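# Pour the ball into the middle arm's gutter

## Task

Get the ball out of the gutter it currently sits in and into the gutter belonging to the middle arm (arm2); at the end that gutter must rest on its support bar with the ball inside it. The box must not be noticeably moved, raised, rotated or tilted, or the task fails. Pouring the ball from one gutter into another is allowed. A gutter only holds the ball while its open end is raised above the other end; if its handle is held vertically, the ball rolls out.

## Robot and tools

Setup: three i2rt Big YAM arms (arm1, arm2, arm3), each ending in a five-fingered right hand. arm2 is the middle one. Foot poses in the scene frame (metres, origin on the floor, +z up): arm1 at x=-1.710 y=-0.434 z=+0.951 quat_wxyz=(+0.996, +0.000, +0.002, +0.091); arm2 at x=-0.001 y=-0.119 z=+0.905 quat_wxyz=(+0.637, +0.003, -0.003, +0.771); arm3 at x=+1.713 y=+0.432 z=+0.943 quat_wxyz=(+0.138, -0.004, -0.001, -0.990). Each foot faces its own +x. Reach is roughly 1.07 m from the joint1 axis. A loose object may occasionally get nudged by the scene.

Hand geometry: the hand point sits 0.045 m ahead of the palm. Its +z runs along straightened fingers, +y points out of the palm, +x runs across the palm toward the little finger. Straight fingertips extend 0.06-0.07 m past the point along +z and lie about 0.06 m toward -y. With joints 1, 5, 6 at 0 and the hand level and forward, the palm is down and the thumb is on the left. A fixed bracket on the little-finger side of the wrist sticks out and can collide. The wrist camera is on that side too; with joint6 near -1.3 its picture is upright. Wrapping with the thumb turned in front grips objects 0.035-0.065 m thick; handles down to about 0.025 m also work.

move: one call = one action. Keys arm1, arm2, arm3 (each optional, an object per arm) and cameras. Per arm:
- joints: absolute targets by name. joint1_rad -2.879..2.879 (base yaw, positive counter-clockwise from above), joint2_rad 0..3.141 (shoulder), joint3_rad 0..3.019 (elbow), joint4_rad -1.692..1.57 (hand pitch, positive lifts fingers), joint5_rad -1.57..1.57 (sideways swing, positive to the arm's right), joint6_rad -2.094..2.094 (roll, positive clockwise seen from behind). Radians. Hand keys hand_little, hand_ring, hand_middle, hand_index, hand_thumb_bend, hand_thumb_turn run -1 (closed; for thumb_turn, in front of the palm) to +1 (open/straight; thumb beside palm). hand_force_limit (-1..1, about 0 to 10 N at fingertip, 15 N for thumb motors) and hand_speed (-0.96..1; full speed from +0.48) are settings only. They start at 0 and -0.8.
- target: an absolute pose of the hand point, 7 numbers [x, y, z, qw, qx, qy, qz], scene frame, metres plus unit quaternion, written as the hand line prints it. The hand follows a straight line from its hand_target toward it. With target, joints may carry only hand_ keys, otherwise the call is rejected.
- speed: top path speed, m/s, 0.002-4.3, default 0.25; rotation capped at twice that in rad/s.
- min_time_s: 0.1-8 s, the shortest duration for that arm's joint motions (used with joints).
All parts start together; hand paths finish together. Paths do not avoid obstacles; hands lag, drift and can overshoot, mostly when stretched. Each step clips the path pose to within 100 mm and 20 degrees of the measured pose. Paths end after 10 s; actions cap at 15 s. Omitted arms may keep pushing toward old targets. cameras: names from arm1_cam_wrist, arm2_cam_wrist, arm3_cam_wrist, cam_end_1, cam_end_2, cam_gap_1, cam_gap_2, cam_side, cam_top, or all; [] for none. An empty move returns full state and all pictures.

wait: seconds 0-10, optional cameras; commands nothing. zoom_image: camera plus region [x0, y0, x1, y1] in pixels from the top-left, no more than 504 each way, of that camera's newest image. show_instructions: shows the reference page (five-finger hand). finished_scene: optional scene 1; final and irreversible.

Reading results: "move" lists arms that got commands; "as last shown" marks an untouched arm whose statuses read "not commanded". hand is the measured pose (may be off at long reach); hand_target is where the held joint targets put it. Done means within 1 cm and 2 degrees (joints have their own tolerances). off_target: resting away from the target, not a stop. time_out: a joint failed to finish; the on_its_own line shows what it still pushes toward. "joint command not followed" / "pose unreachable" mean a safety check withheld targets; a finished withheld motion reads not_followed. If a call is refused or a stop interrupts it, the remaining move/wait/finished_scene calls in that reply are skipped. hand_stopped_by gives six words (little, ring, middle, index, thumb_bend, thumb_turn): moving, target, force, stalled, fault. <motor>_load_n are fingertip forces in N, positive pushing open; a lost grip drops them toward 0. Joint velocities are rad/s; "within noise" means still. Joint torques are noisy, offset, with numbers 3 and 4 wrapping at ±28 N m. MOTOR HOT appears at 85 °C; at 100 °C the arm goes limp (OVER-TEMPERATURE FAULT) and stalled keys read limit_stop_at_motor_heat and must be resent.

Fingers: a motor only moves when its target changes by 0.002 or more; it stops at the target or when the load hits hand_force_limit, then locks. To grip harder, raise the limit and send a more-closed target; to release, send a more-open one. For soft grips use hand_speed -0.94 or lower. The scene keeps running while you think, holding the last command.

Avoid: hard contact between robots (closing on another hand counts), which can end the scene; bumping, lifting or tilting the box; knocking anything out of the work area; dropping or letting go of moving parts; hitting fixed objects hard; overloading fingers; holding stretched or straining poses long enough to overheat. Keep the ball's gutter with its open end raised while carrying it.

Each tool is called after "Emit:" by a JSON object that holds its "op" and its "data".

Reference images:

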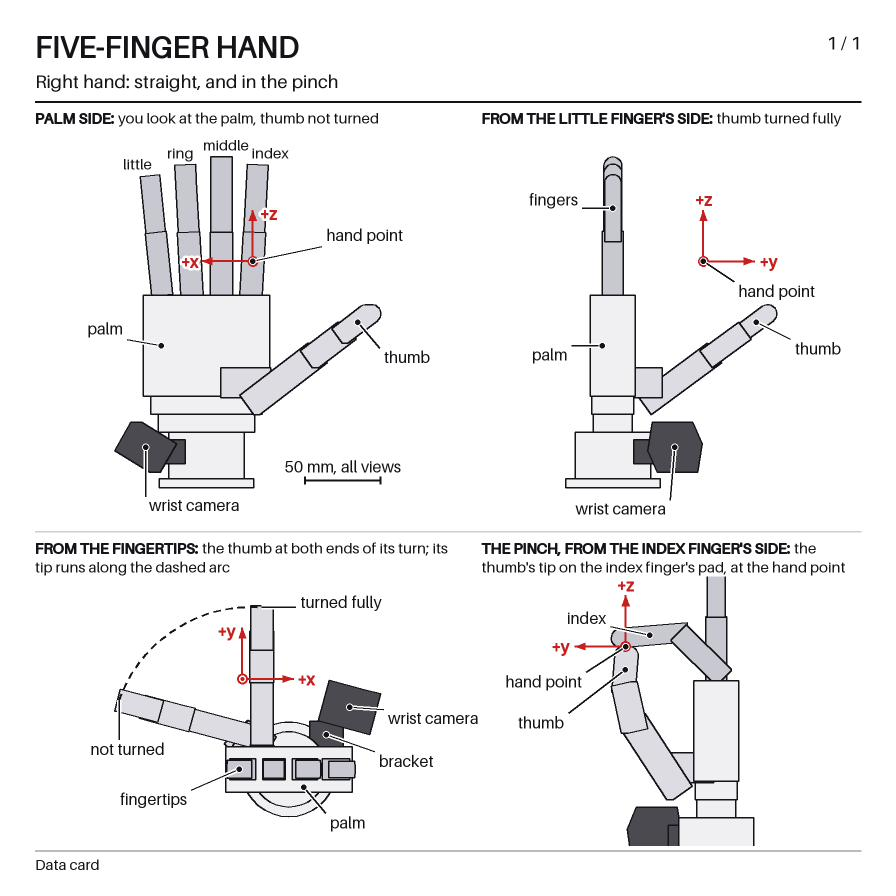

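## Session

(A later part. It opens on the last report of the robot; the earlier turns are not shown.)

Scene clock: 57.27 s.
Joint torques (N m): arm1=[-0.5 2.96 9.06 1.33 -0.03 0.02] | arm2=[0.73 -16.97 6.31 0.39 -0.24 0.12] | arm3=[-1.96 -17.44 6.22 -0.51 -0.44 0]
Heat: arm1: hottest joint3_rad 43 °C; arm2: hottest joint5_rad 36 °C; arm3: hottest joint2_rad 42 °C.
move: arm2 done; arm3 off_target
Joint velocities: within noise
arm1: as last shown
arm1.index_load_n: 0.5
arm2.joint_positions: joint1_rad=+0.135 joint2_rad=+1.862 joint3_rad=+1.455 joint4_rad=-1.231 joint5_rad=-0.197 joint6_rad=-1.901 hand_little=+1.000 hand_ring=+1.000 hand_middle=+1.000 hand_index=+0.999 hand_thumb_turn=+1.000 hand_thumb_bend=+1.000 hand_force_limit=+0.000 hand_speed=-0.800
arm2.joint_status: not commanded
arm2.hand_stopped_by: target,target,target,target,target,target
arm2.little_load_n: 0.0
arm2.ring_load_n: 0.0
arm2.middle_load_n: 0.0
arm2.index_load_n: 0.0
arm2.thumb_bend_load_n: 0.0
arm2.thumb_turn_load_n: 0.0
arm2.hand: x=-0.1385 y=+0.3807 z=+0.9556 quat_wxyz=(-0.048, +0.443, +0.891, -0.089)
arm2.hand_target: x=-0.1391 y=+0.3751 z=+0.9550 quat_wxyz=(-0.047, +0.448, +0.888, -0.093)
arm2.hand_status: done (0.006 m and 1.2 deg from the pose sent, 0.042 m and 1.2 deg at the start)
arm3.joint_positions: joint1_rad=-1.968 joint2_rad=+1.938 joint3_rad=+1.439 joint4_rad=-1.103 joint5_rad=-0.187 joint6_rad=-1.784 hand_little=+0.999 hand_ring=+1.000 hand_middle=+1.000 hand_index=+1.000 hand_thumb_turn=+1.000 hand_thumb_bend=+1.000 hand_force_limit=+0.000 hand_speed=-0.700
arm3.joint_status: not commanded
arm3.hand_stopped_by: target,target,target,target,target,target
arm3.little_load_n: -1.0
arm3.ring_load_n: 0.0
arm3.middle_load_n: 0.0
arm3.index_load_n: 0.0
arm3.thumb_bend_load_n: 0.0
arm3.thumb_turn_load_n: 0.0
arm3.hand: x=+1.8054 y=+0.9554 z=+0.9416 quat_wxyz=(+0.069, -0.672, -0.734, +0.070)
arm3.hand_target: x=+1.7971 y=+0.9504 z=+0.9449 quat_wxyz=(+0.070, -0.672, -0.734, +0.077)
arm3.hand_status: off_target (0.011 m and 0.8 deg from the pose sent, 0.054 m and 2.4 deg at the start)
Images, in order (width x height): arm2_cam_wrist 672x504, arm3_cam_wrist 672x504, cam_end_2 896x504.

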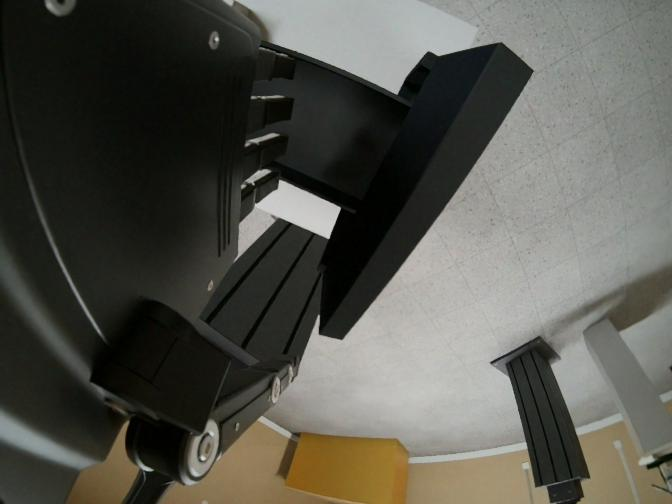

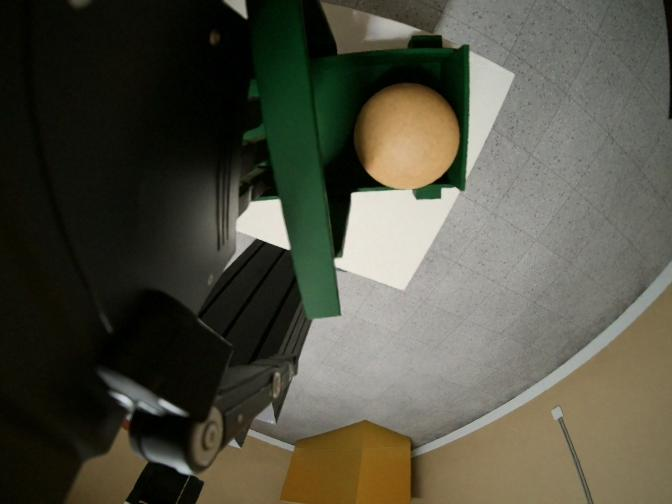

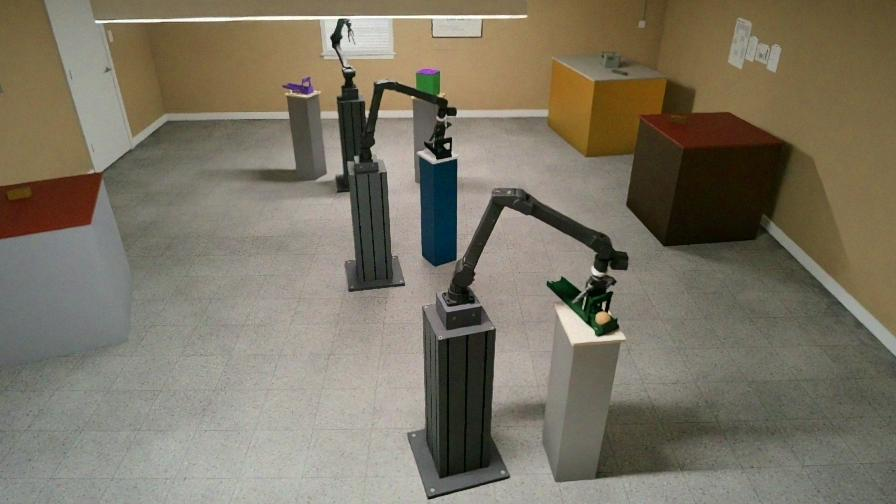

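Emit:
{"op": "move", "data": {"arm2": {"target": [-0.139, 0.376, 1.03, -0.0475, 0.4515, 0.8861, -0.0931], "speed": 0.1}, "arm3": {"target": [1.80, 0.951, 1.04, -0.0706, 0.6718, 0.7332, -0.077], "speed": 0.1}}}

Emit:
{"op": "move", "data": {"arm2": {"joints": {"hand_thumb_turn": -1, "hand_speed": -0.5}}, "arm3": {"joints": {"hand_thumb_turn": -1, "hand_speed": -0.5}}, "cameras": ["arm2_cam_wrist", "arm3_cam_wrist", "cam_end_2", "cam_end_1", "cam_side", "cam_top"]}}

Emit:
{"op": "zoom_image", "data": {"camera": "arm2_cam_wrist", "region": [220, 20, 460, 260]}}

Emit:
{"op": "zoom_image", "data": {"camera": "arm3_cam_wrist", "region": [220, 20, 460, 260]}}

Emit:
{"op": "zoom_image", "data": {"camera": "cam_end_2", "region": [540, 260, 640, 360]}}

Emit:
{"op": "zoom_image", "data": {"camera": "cam_end_1", "region": [300, 160, 360, 220]}}

Emit:
{"op": "zoom_image", "data": {"camera": "cam_top", "region": [580, 30, 680, 110]}}

Scene clock: 59.93 s.
Joint torques (N m): arm1=[-0.21 2.84 9.06 1.42 0 0.03] | arm2=[0.62 -15.74 10.15 -0.08 -0.28 0.12] | arm3=[-2.61 -16.97 10.95 -0.8 -0.27 -0.07]
Heat: arm1: hottest joint3_rad 43 °C; arm2: hottest joint5_rad 36 °C; arm3: hottest joint2_rad 42 °C.
move: arm2 off_target; arm3 off_target
Joint velocities: within noise
arm1.joint_positions: joint1_rad=+0.306 joint2_rad=+0.595 joint3_rad=+1.346 joint4_rad=-1.450 joint5_rad=+0.097 joint6_rad=-1.188 hand_little=+1.000 hand_ring=+1.000 hand_middle=+1.000 hand_index=+1.000 hand_thumb_turn=+1.000 hand_thumb_bend=+1.000 hand_force_limit=+0.000 hand_speed=-0.800
arm1.joint_status: not commanded
arm1.hand_stopped_by: target,target,target,target,target,target
arm1.little_load_n: 0.0
arm1.ring_load_n: 0.0
arm1.middle_load_n: 0.0
arm1.index_load_n: 0.0
arm1.thumb_bend_load_n: 0.0
arm1.thumb_turn_load_n: 0.0
arm1.hand: x=-1.5074 y=-0.3989 z=+1.4019 quat_wxyz=(-0.138, +0.906, +0.027, +0.399)
arm1.hand_target: x=-1.5070 y=-0.3988 z=+1.4132 quat_wxyz=(-0.144, +0.900, +0.026, +0.411)
arm1.hand_status: not commanded
arm2.joint_positions: joint1_rad=+0.135 joint2_rad=+1.799 joint3_rad=+1.532 joint4_rad=-1.401 joint5_rad=-0.198 joint6_rad=-1.894 hand_little=+1.000 hand_ring=+1.000 hand_middle=+1.000 hand_index=+0.999 hand_thumb_turn=+1.000 hand_thumb_bend=+1.000 hand_force_limit=+0.000 hand_speed=-0.800
arm2.joint_status: not commanded
arm2.hand_stopped_by: target,target,target,target,target,target
arm2.little_load_n: 0.0
arm2.ring_load_n: 0.0
arm2.middle_load_n: 0.0
arm2.index_load_n: 0.0
arm2.thumb_bend_load_n: 0.0
arm2.thumb_turn_load_n: 0.0
arm2.hand: x=-0.1345 y=+0.3676 z=+1.0170 quat_wxyz=(-0.038, +0.447, +0.888, -0.100)
arm2.hand_target: x=-0.1391 y=+0.3762 z=+1.0299 quat_wxyz=(-0.048, +0.451, +0.886, -0.093)
arm2.hand_status: off_target (0.016 m and 1.5 deg from the pose sent, 0.075 m and 1.2 deg at the start)
arm3.joint_positions: joint1_rad=-1.965 joint2_rad=+1.844 joint3_rad=+1.515 joint4_rad=-1.323 joint5_rad=-0.193 joint6_rad=-1.784 hand_little=+0.999 hand_ring=+1.000 hand_middle=+1.000 hand_index=+1.000 hand_thumb_turn=+1.000 hand_thumb_bend=+1.000 hand_force_limit=+0.000 hand_speed=-0.700
arm3.joint_status: not commanded
arm3.hand_stopped_by: target,target,target,target,target,target
arm3.little_load_n: 0.0
arm3.ring_load_n: 0.0
arm3.middle_load_n: 0.0
arm3.index_load_n: 0.0
arm3.thumb_bend_load_n: 0.0
arm3.thumb_turn_load_n: 0.0
arm3.hand: x=+1.8008 y=+0.9363 z=+1.0194 quat_wxyz=(+0.057, -0.672, -0.733, +0.093)
arm3.hand_target: x=+1.7999 y=+0.9514 z=+1.0402 quat_wxyz=(+0.071, -0.672, -0.734, +0.077)
arm3.hand_status: off_target (0.025 m and 2.4 deg from the pose sent, 0.099 m and 0.8 deg at the start)
pictures: none

Scene clock: 62.50 s.
Joint torques (N m): arm1=[-0.38 2.84 9.09 1.42 -0.02 0.02] | arm2=[0.62 -16.15 10.1 -0.06 -0.27 0.12] | arm3=[-3.02 -15.91 10.71 -0.59 -0.25 -0.04]
Heat: arm1: hottest joint3_rad 43 °C; arm2: hottest joint3_rad 36 °C; arm3: hottest joint2_rad 42 °C.
move: arm2 done; arm3 done
Joint velocities: within noise
arm1: as last shown
arm2.joint_positions: joint1_rad=+0.135 joint2_rad=+1.799 joint3_rad=+1.532 joint4_rad=-1.401 joint5_rad=-0.198 joint6_rad=-1.893 hand_little=+1.000 hand_ring=+1.000 hand_middle=+1.000 hand_index=+0.999 hand_thumb_turn=-1.000 hand_thumb_bend=+1.000 hand_force_limit=+0.000 hand_speed=-0.500
arm2.joint_status: all done
arm2.hand_stopped_by: target,target,target,target,target,target
arm2.little_load_n: 0.0
arm2.ring_load_n: 0.0
arm2.middle_load_n: 0.0
arm2.index_load_n: 0.0
arm2.thumb_bend_load_n: 0.0
arm2.thumb_turn_load_n: 0.0
arm2.hand: x=-0.1345 y=+0.3676 z=+1.0170 quat_wxyz=(-0.038, +0.447, +0.888, -0.100)
arm2.hand_target: x=-0.1391 y=+0.3762 z=+1.0299 quat_wxyz=(-0.048, +0.451, +0.886, -0.093)
arm2.hand_status: not commanded
arm3.joint_positions: joint1_rad=-1.965 joint2_rad=+1.844 joint3_rad=+1.515 joint4_rad=-1.323 joint5_rad=-0.193 joint6_rad=-1.784 hand_little=+0.999 hand_ring=+1.000 hand_middle=+1.000 hand_index=+1.000 hand_thumb_turn=-1.000 hand_thumb_bend=+1.000 hand_force_limit=+0.000 hand_speed=-0.500
arm3.joint_status: all done
arm3.hand_stopped_by: target,target,target,target,target,target
arm3.little_load_n: 0.0
arm3.ring_load_n: 0.0
arm3.middle_load_n: 0.0
arm3.index_load_n: 0.0
arm3.thumb_bend_load_n: -0.5
arm3.thumb_turn_load_n: 0.0
arm3.hand: x=+1.8008 y=+0.9363 z=+1.0194 quat_wxyz=(+0.057, -0.672, -0.733, +0.093)
arm3.hand_target: x=+1.7999 y=+0.9514 z=+1.0402 quat_wxyz=(+0.071, -0.672, -0.734, +0.077)
arm3.hand_status: not commanded
pictures: arm2_cam_wrist, arm3_cam_wrist, cam_end_1, cam_end_2, cam_side, cam_top
Images, in order (width x height): arm2_cam_wrist 672x504, arm3_cam_wrist 672x504, cam_end_1 896x504, cam_end_2 896x504, cam_side 896x504, cam_top 896x504.

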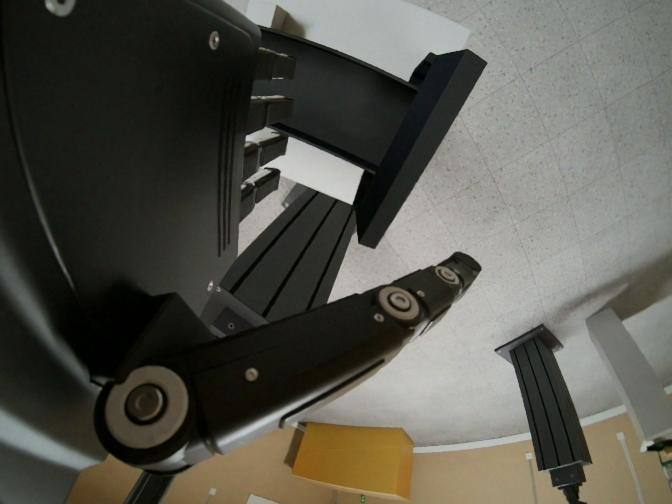

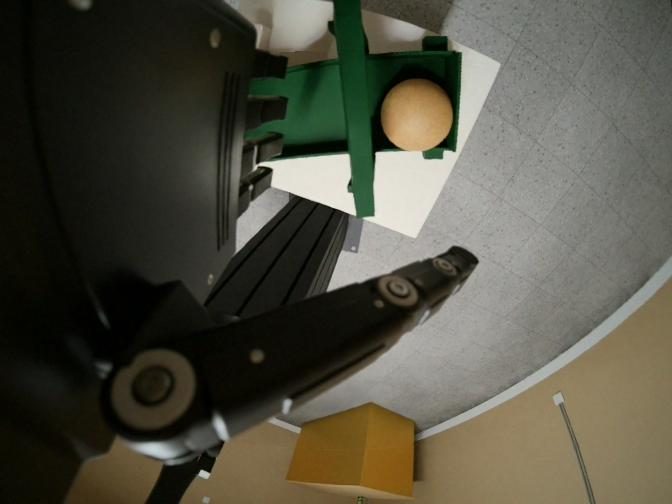

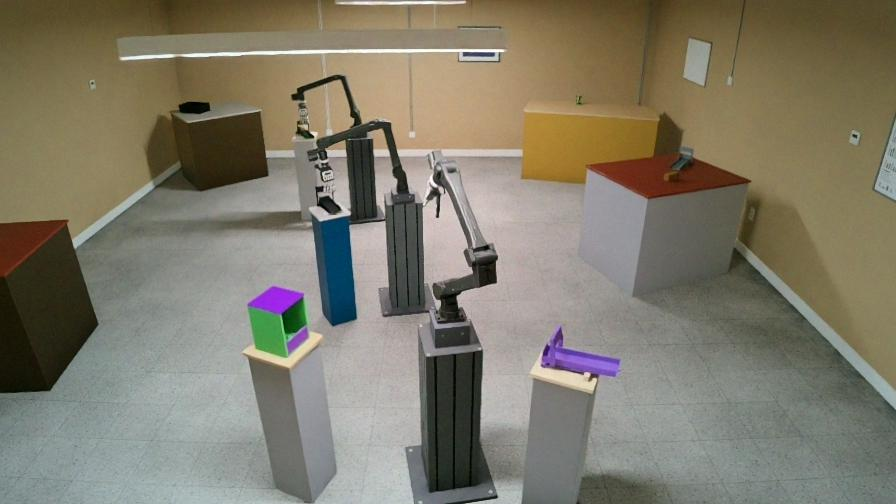

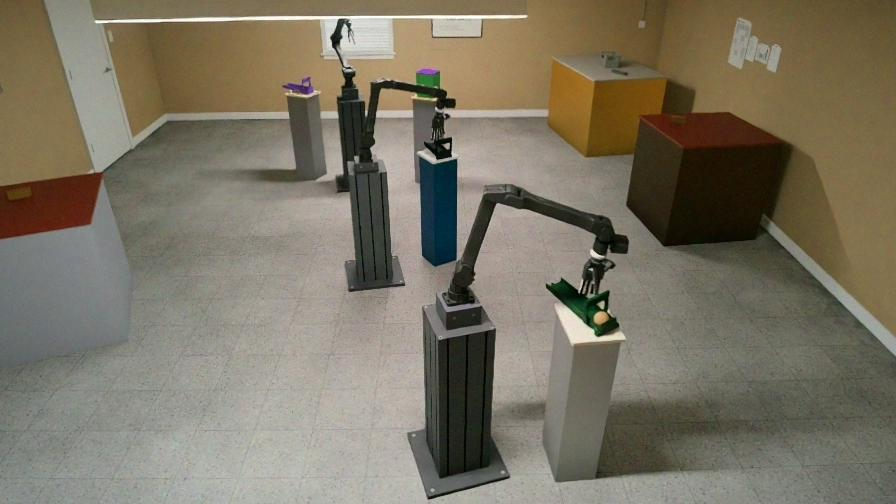

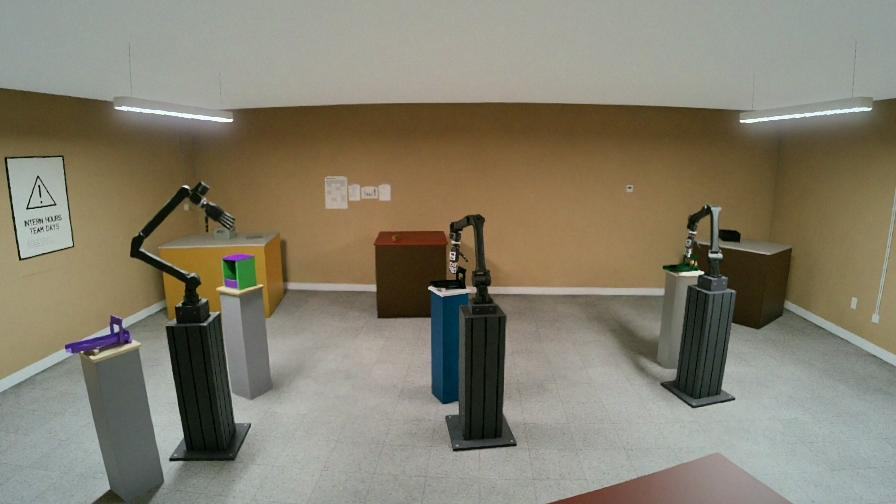

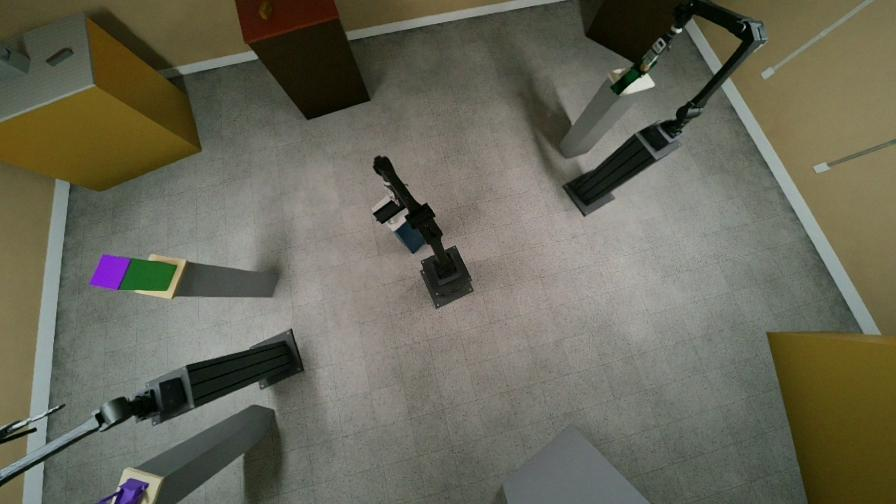

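Scaled by 2.100 from the camera's image (finer frame: 960x720).

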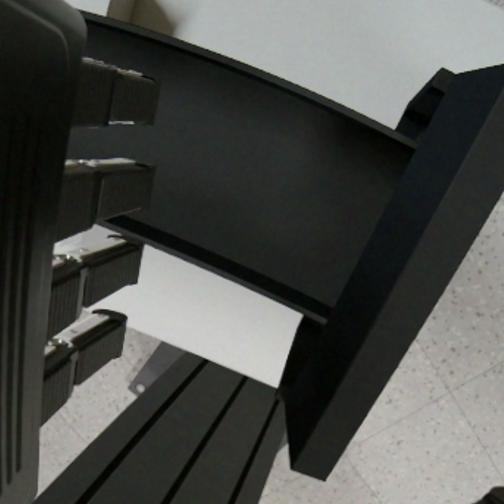

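Scaled by 2.100 from the camera's image (finer frame: 960x720).

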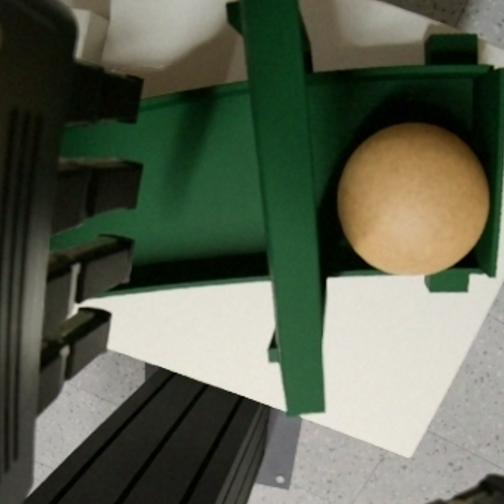

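Scaled by 5.040 from the camera's image (finer frame: 1280x720).

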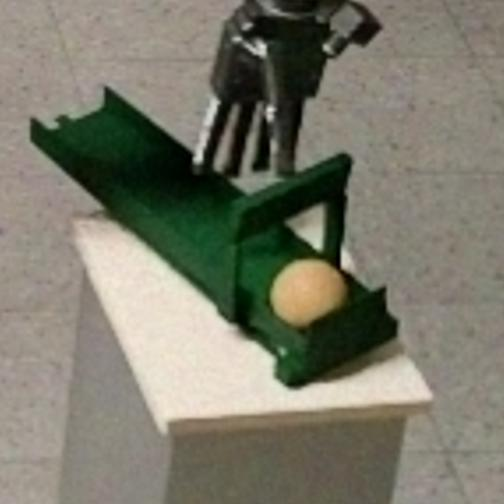

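Scaled by 8.400 from the camera's image (finer frame: 1280x720).

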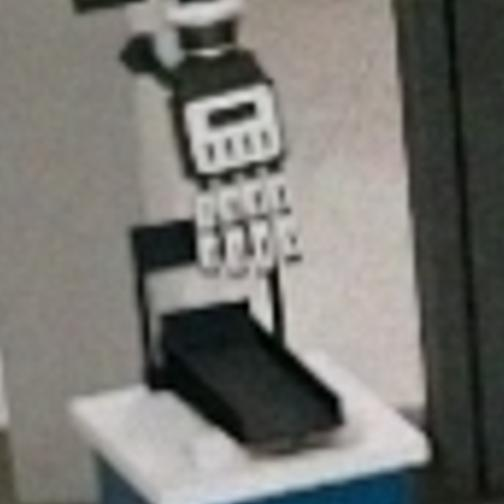

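Scaled by 5.040 from the camera's image (finer frame: 1280x720).

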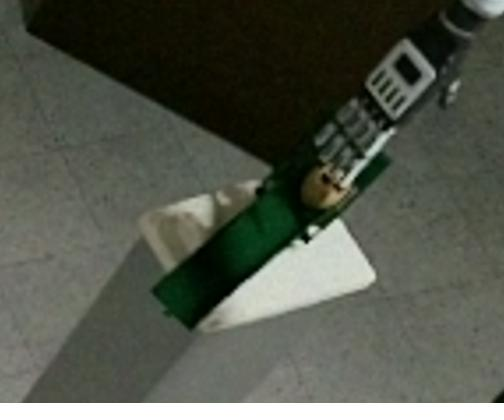

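Emit:
{"op": "zoom_image", "data": {"camera": "arm2_cam_wrist", "region": [340, 30, 500, 260]}}

Scaled by 2.191 from the camera's image (finer frame: 960x720).

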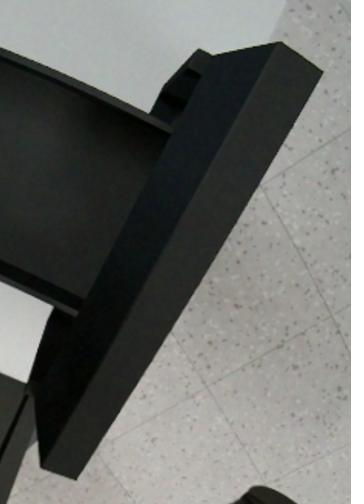

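Emit:
{"op": "move", "data": {"cameras": ["all"]}}

Scene clock: 63.90 s.
Joint torques (N m): arm1=[-0.21 2.73 9.07 1.43 -0.01 0.02] | arm2=[0.56 -16.09 10.13 -0.05 -0.27 0.12] | arm3=[-2.49 -16.15 10.89 -0.73 -0.25 -0.02]
Heat: arm1: hottest joint3_rad 43 °C; arm2: hottest joint3_rad 36 °C; arm3: hottest joint2_rad 42 °C.
Joint velocities: within noise
arm1.joint_positions: joint1_rad=+0.306 joint2_rad=+0.595 joint3_rad=+1.346 joint4_rad=-1.450 joint5_rad=+0.097 joint6_rad=-1.188 hand_little=+1.000 hand_ring=+1.000 hand_middle=+1.000 hand_index=+1.000 hand_thumb_turn=+1.000 hand_thumb_bend=+1.000 hand_force_limit=+0.000 hand_speed=-0.800
arm1.joint_status: not commanded
arm1.hand_stopped_by: target,target,target,target,target,target
arm1.little_load_n: 0.0
arm1.ring_load_n: 0.0
arm1.middle_load_n: 0.0
arm1.index_load_n: 0.0
arm1.thumb_bend_load_n: 0.0
arm1.thumb_turn_load_n: 0.0
arm1.hand: x=-1.5074 y=-0.3989 z=+1.4019 quat_wxyz=(-0.138, +0.906, +0.027, +0.399) (m; scene frame)
arm1.hand_target: x=-1.5070 y=-0.3988 z=+1.4132 quat_wxyz=(-0.144, +0.900, +0.026, +0.411) (m; scene frame)
arm1.hand_status: not commanded
arm2.joint_positions: joint1_rad=+0.135 joint2_rad=+1.799 joint3_rad=+1.532 joint4_rad=-1.401 joint5_rad=-0.198 joint6_rad=-1.893 hand_little=+1.000 hand_ring=+1.000 hand_middle=+1.000 hand_index=+0.999 hand_thumb_turn=-1.000 hand_thumb_bend=+1.000 hand_force_limit=+0.000 hand_speed=-0.500
arm2.joint_status: all done
arm2.hand_stopped_by: target,target,target,target,target,target
arm2.little_load_n: 0.0
arm2.ring_load_n: 0.0
arm2.middle_load_n: 0.0
arm2.index_load_n: 0.0
arm2.thumb_bend_load_n: 0.0
arm2.thumb_turn_load_n: 0.0
arm2.hand: x=-0.1345 y=+0.3676 z=+1.0170 quat_wxyz=(-0.038, +0.447, +0.888, -0.100) (m; scene frame)
arm2.hand_target: x=-0.1391 y=+0.3762 z=+1.0299 quat_wxyz=(-0.048, +0.451, +0.886, -0.093) (m; scene frame)
arm2.hand_status: not commanded
arm3.joint_positions: joint1_rad=-1.965 joint2_rad=+1.844 joint3_rad=+1.515 joint4_rad=-1.323 joint5_rad=-0.193 joint6_rad=-1.784 hand_little=+0.999 hand_ring=+1.000 hand_middle=+1.000 hand_index=+1.000 hand_thumb_turn=-1.000 hand_thumb_bend=+1.000 hand_force_limit=+0.000 hand_speed=-0.500
arm3.joint_status: all done
arm3.hand_stopped_by: target,target,target,target,target,target
arm3.little_load_n: 0.0
arm3.ring_load_n: -0.5
arm3.middle_load_n: 0.0
arm3.index_load_n: 0.0
arm3.thumb_bend_load_n: 0.0
arm3.thumb_turn_load_n: 0.0
arm3.hand: x=+1.8008 y=+0.9363 z=+1.0194 quat_wxyz=(+0.057, -0.672, -0.733, +0.093) (m; scene frame)
arm3.hand_target: x=+1.7999 y=+0.9514 z=+1.0402 quat_wxyz=(+0.071, -0.672, -0.734, +0.077) (m; scene frame)
arm3.hand_status: not commanded
pictures: arm1_cam_wrist, arm2_cam_wrist, arm3_cam_wrist, cam_end_1, cam_end_2, cam_gap_1, cam_gap_2, cam_side, cam_top
Images, in order (width x height): arm1_cam_wrist 672x504, arm2_cam_wrist 672x504, arm3_cam_wrist 672x504, cam_end_1 896x504, cam_end_2 896x504, cam_gap_1 896x504, cam_gap_2 896x504, cam_side 896x504, cam_top 896x504.

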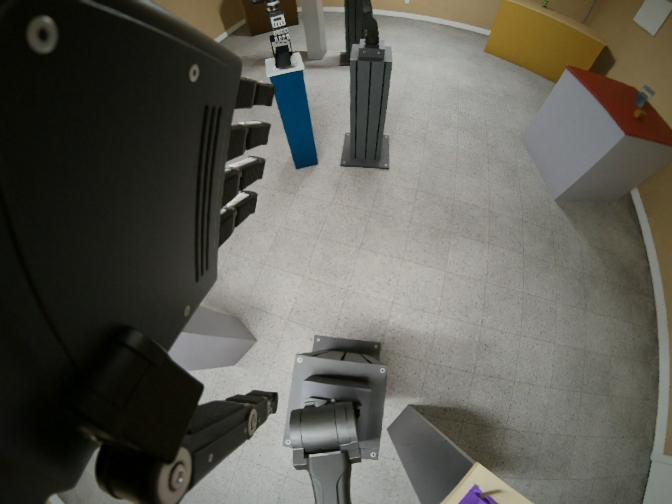

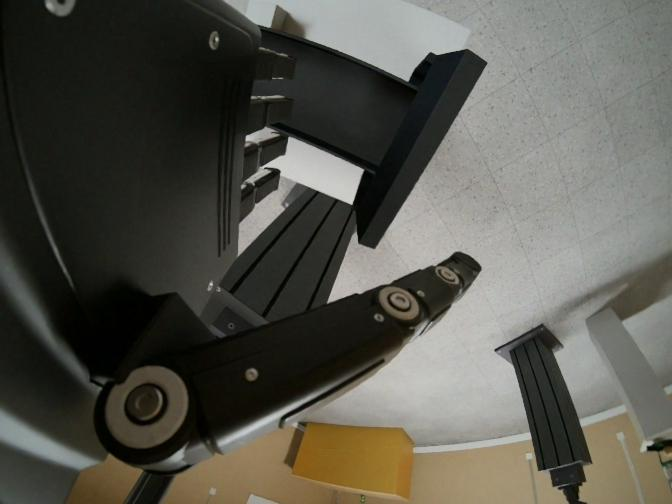

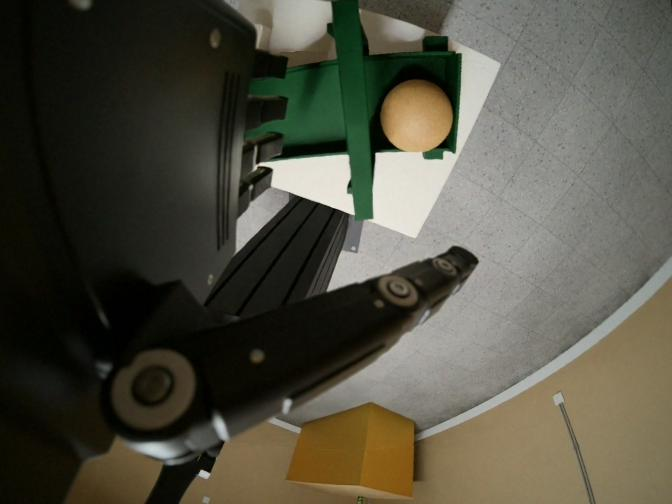

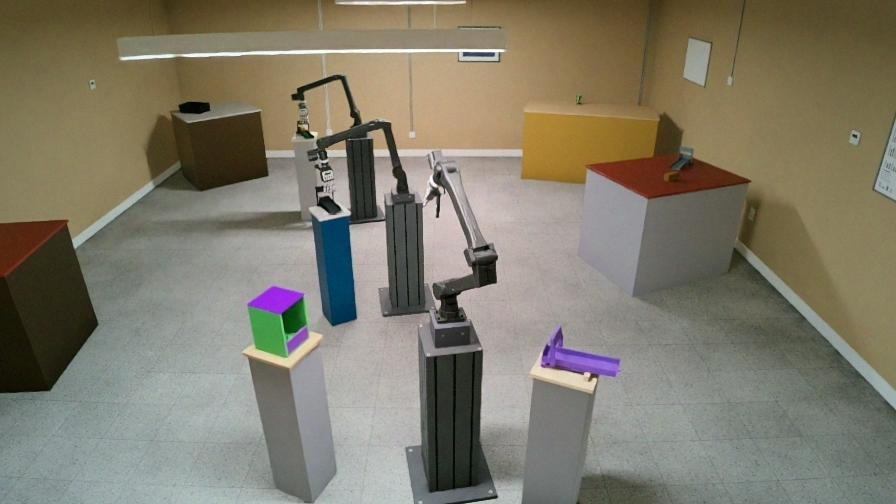

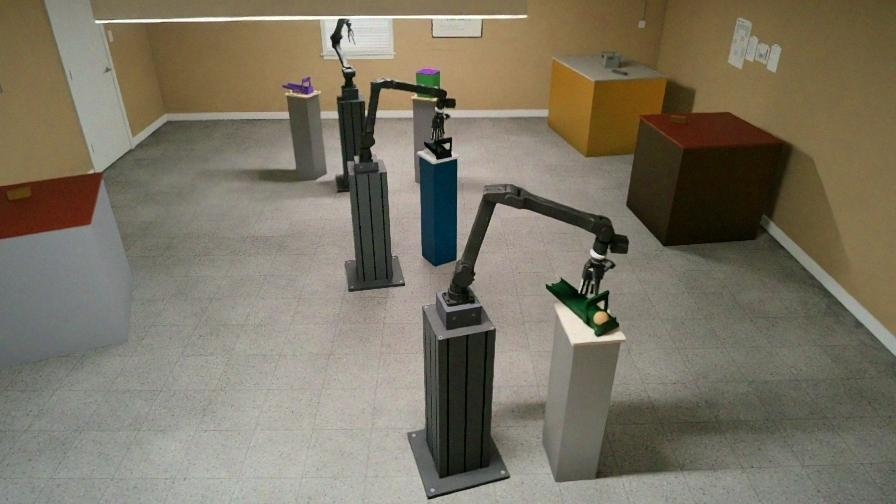

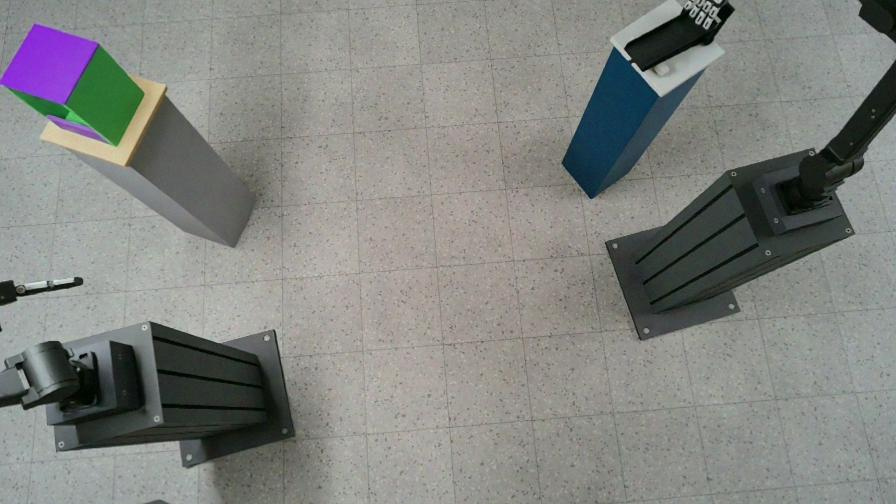

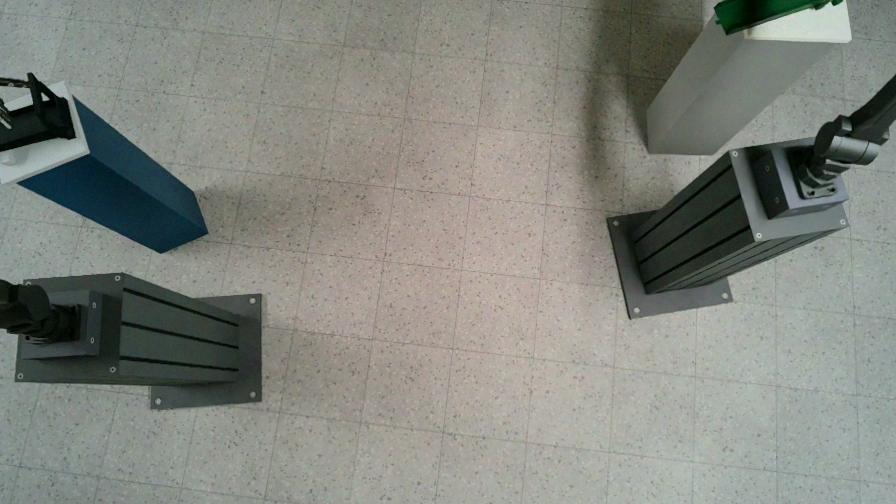

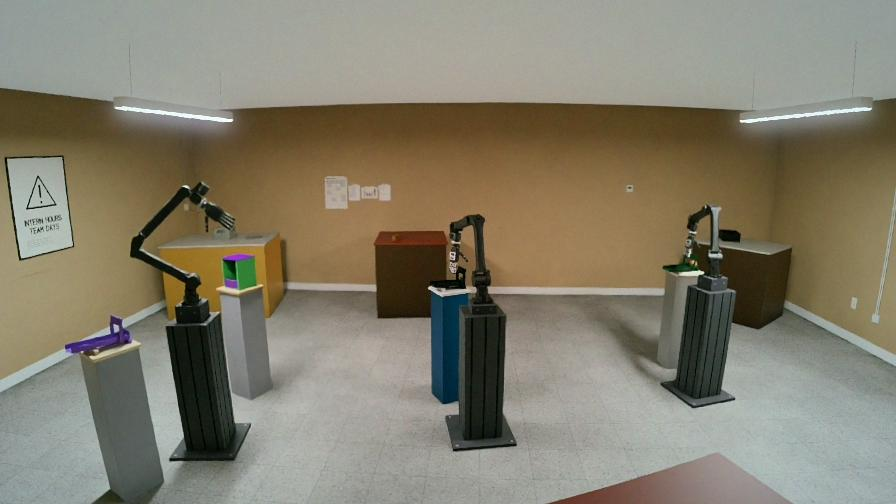

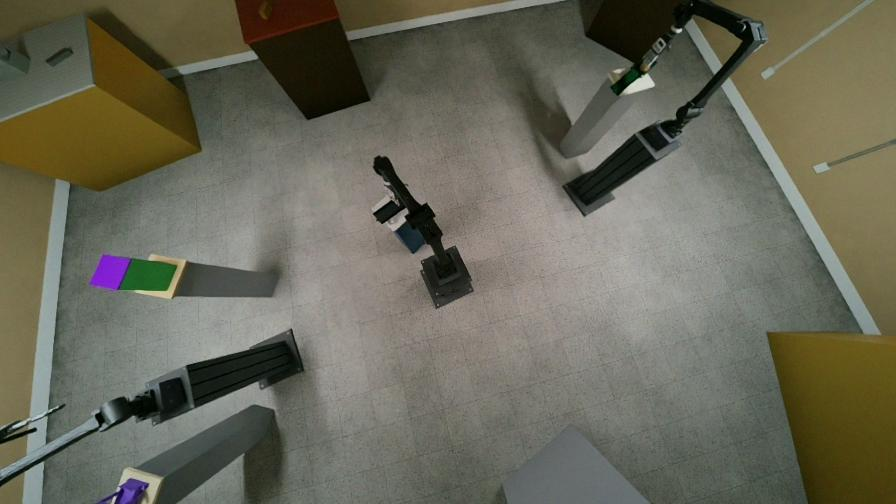

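Emit:
{"op": "zoom_image", "data": {"camera": "arm2_cam_wrist", "region": [240, 0, 540, 280]}}

Emit:
{"op": "zoom_image", "data": {"camera": "arm3_cam_wrist", "region": [240, 0, 540, 280]}}

Emit:
{"op": "zoom_image", "data": {"camera": "cam_gap_1", "region": [560, 0, 760, 110]}}

Emit:
{"op": "zoom_image", "data": {"camera": "cam_gap_2", "region": [0, 60, 140, 200]}}

Scaled by 1.680 from the camera's image (finer frame: 960x720).

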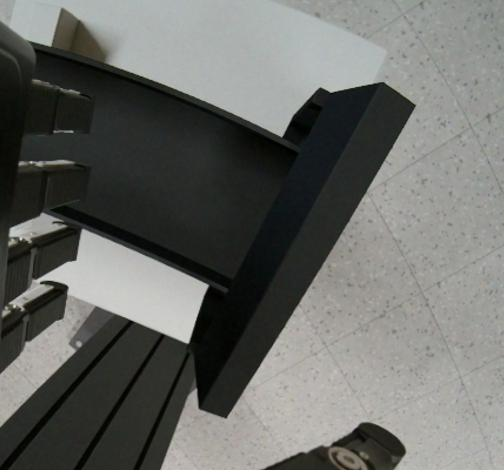

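Scaled by 1.680 from the camera's image (finer frame: 960x720).

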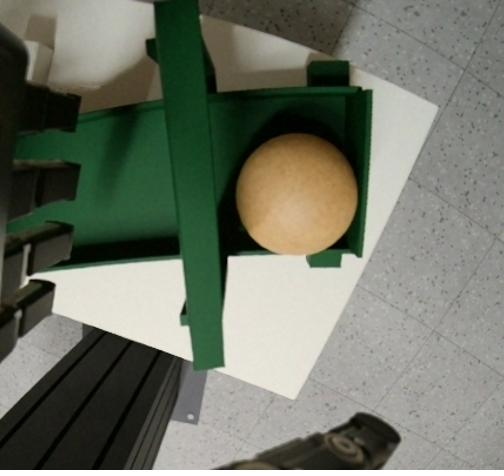

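Scaled by 2.520 from the camera's image (finer frame: 1280x720).

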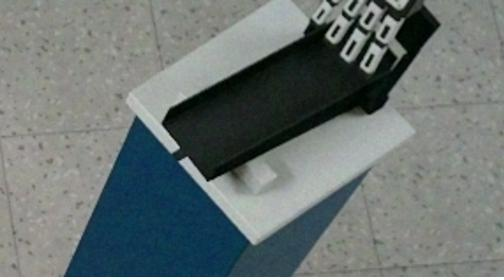

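Scaled by 3.600 from the camera's image (finer frame: 1280x720).

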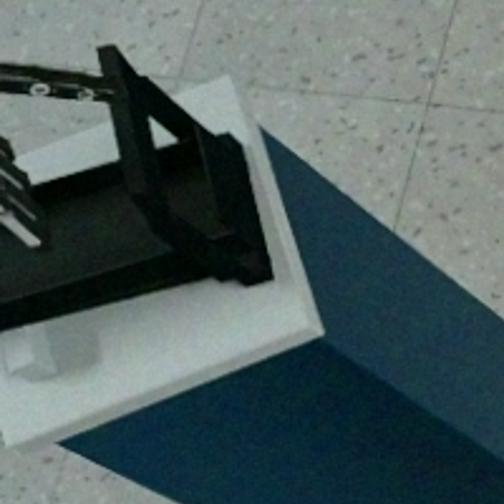

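Emit:
{"op": "move", "data": {"arm2": {"target": [-0.1058, 0.3907, 1.035, -0.0817, 0.5161, 0.8422, -0.1334], "speed": 0.1}, "arm3": {"target": [1.8188, 0.9746, 1.045, -0.0836, 0.5278, 0.8349, -0.1322], "speed": 0.1}, "cameras": ["arm2_cam_wrist", "arm3_cam_wrist"]}}

Scene clock: 72.37 s.
Joint torques (N m): arm1=[-0.26 2.96 9.02 1.37 -0.02 0.01] | arm2=[-0.03 -14.74 10.44 -0.05 -0.37 0.11] | arm3=[-3.08 -15.09 11.07 -0.84 0.02 -0.2]
Heat: arm1: hottest joint3_rad 44 °C; arm2: hottest joint3_rad 37 °C; arm3: hottest joint3_rad 45 °C.
move: arm2 off_target; arm3 off_target
Joint velocities: within noise
arm1: as last shown
arm2.joint_positions: joint1_rad=+0.030 joint2_rad=+1.813 joint3_rad=+1.595 joint4_rad=-1.450 joint5_rad=-0.301 joint6_rad=-1.854 hand_little=+1.000 hand_ring=+1.000 hand_middle=+1.000 hand_index=+0.999 hand_thumb_turn=-1.000 hand_thumb_bend=+1.000 hand_force_limit=+0.000 hand_speed=-0.500
arm2.joint_status: not commanded
arm2.hand_stopped_by: target,target,target,target,target,target
arm2.little_load_n: 0.0
arm2.ring_load_n: 0.0
arm2.middle_load_n: 0.0
arm2.index_load_n: 0.0
arm2.thumb_bend_load_n: 0.0
arm2.thumb_turn_load_n: 0.0
arm2.hand: x=-0.1055 y=+0.3806 z=+1.0318 quat_wxyz=(-0.079, +0.509, +0.847, -0.134)
arm2.hand_target: x=-0.1048 y=+0.3911 z=+1.0346 quat_wxyz=(-0.082, +0.517, +0.841, -0.134)
arm2.hand_status: off_target (0.011 m and 1.0 deg from the pose sent, 0.041 m and 11.4 deg at the start)
arm3.joint_positions: joint1_rad=-1.990 joint2_rad=+1.912 joint3_rad=+1.654 joint4_rad=-1.485 joint5_rad=-0.219 joint6_rad=-2.061 hand_little=+0.999 hand_ring=+1.000 hand_middle=+1.000 hand_index=+1.000 hand_thumb_turn=-1.000 hand_thumb_bend=+1.000 hand_force_limit=+0.000 hand_speed=-0.500
arm3.joint_status: not commanded
arm3.hand_stopped_by: target,target,target,target,target,target
arm3.little_load_n: 0.0
arm3.ring_load_n: 0.0
arm3.middle_load_n: 0.0
arm3.index_load_n: 0.0
arm3.thumb_bend_load_n: 0.0
arm3.thumb_turn_load_n: 0.0
arm3.hand: x=+1.8137 y=+0.9588 z=+1.0339 quat_wxyz=(+0.061, -0.576, -0.805, +0.129)
arm3.hand_target: x=+1.8190 y=+0.9739 z=+1.0446 quat_wxyz=(+0.066, -0.572, -0.809, +0.116)
arm3.hand_status: off_target (0.020 m and 7.0 deg from the pose sent, 0.050 m and 21.0 deg at the start; a joint's target at an end of its range on 31 of 71 steps)
Images, in order (width x height): arm2_cam_wrist 672x504, arm3_cam_wrist 672x504.

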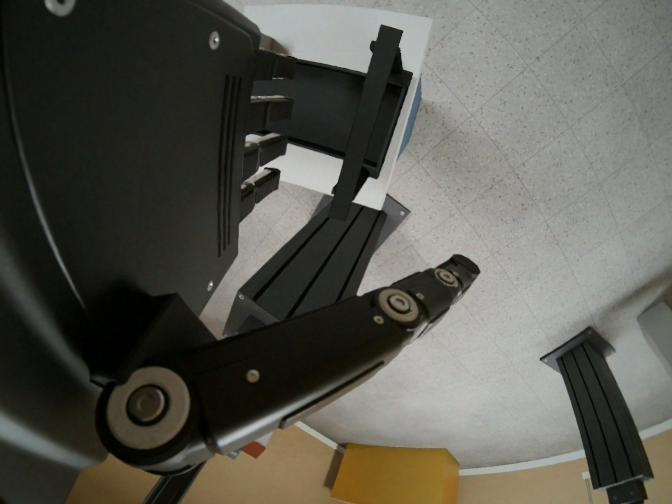

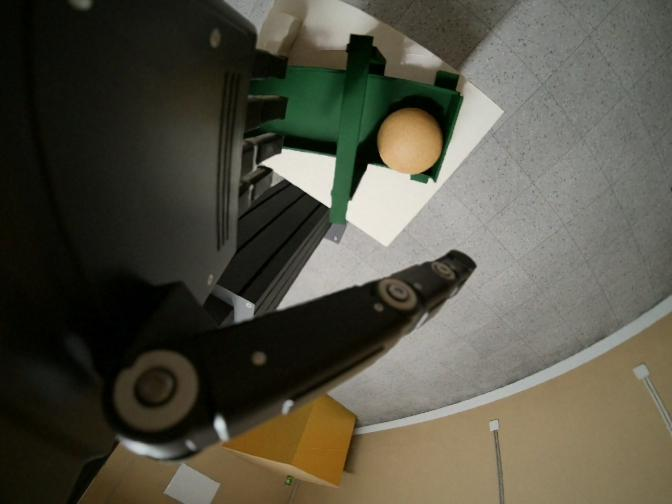

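Emit:
{"op": "zoom_image", "data": {"camera": "arm2_cam_wrist", "region": [240, 0, 500, 260]}}

Emit:
{"op": "zoom_image", "data": {"camera": "arm3_cam_wrist", "region": [240, 0, 500, 260]}}

Scaled by 1.938 from the camera's image (finer frame: 960x720).

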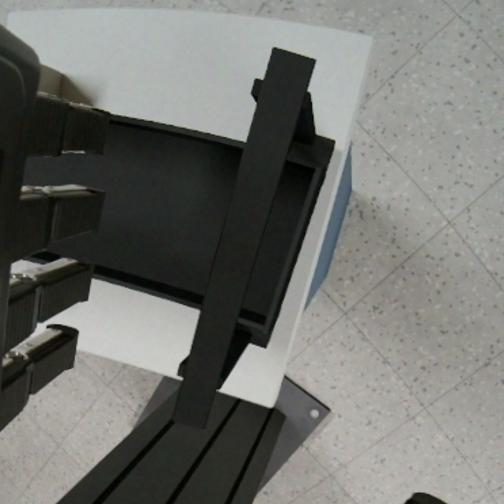

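Scaled by 1.938 from the camera's image (finer frame: 960x720).

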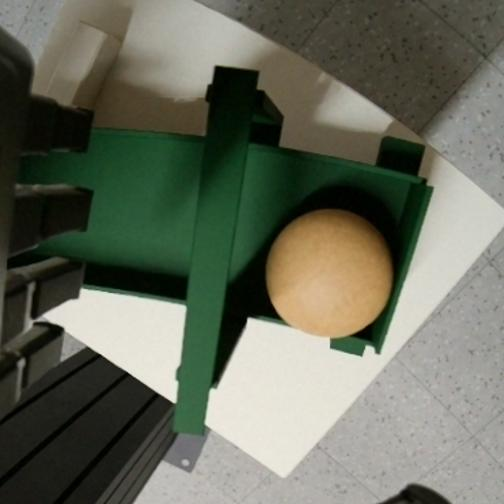

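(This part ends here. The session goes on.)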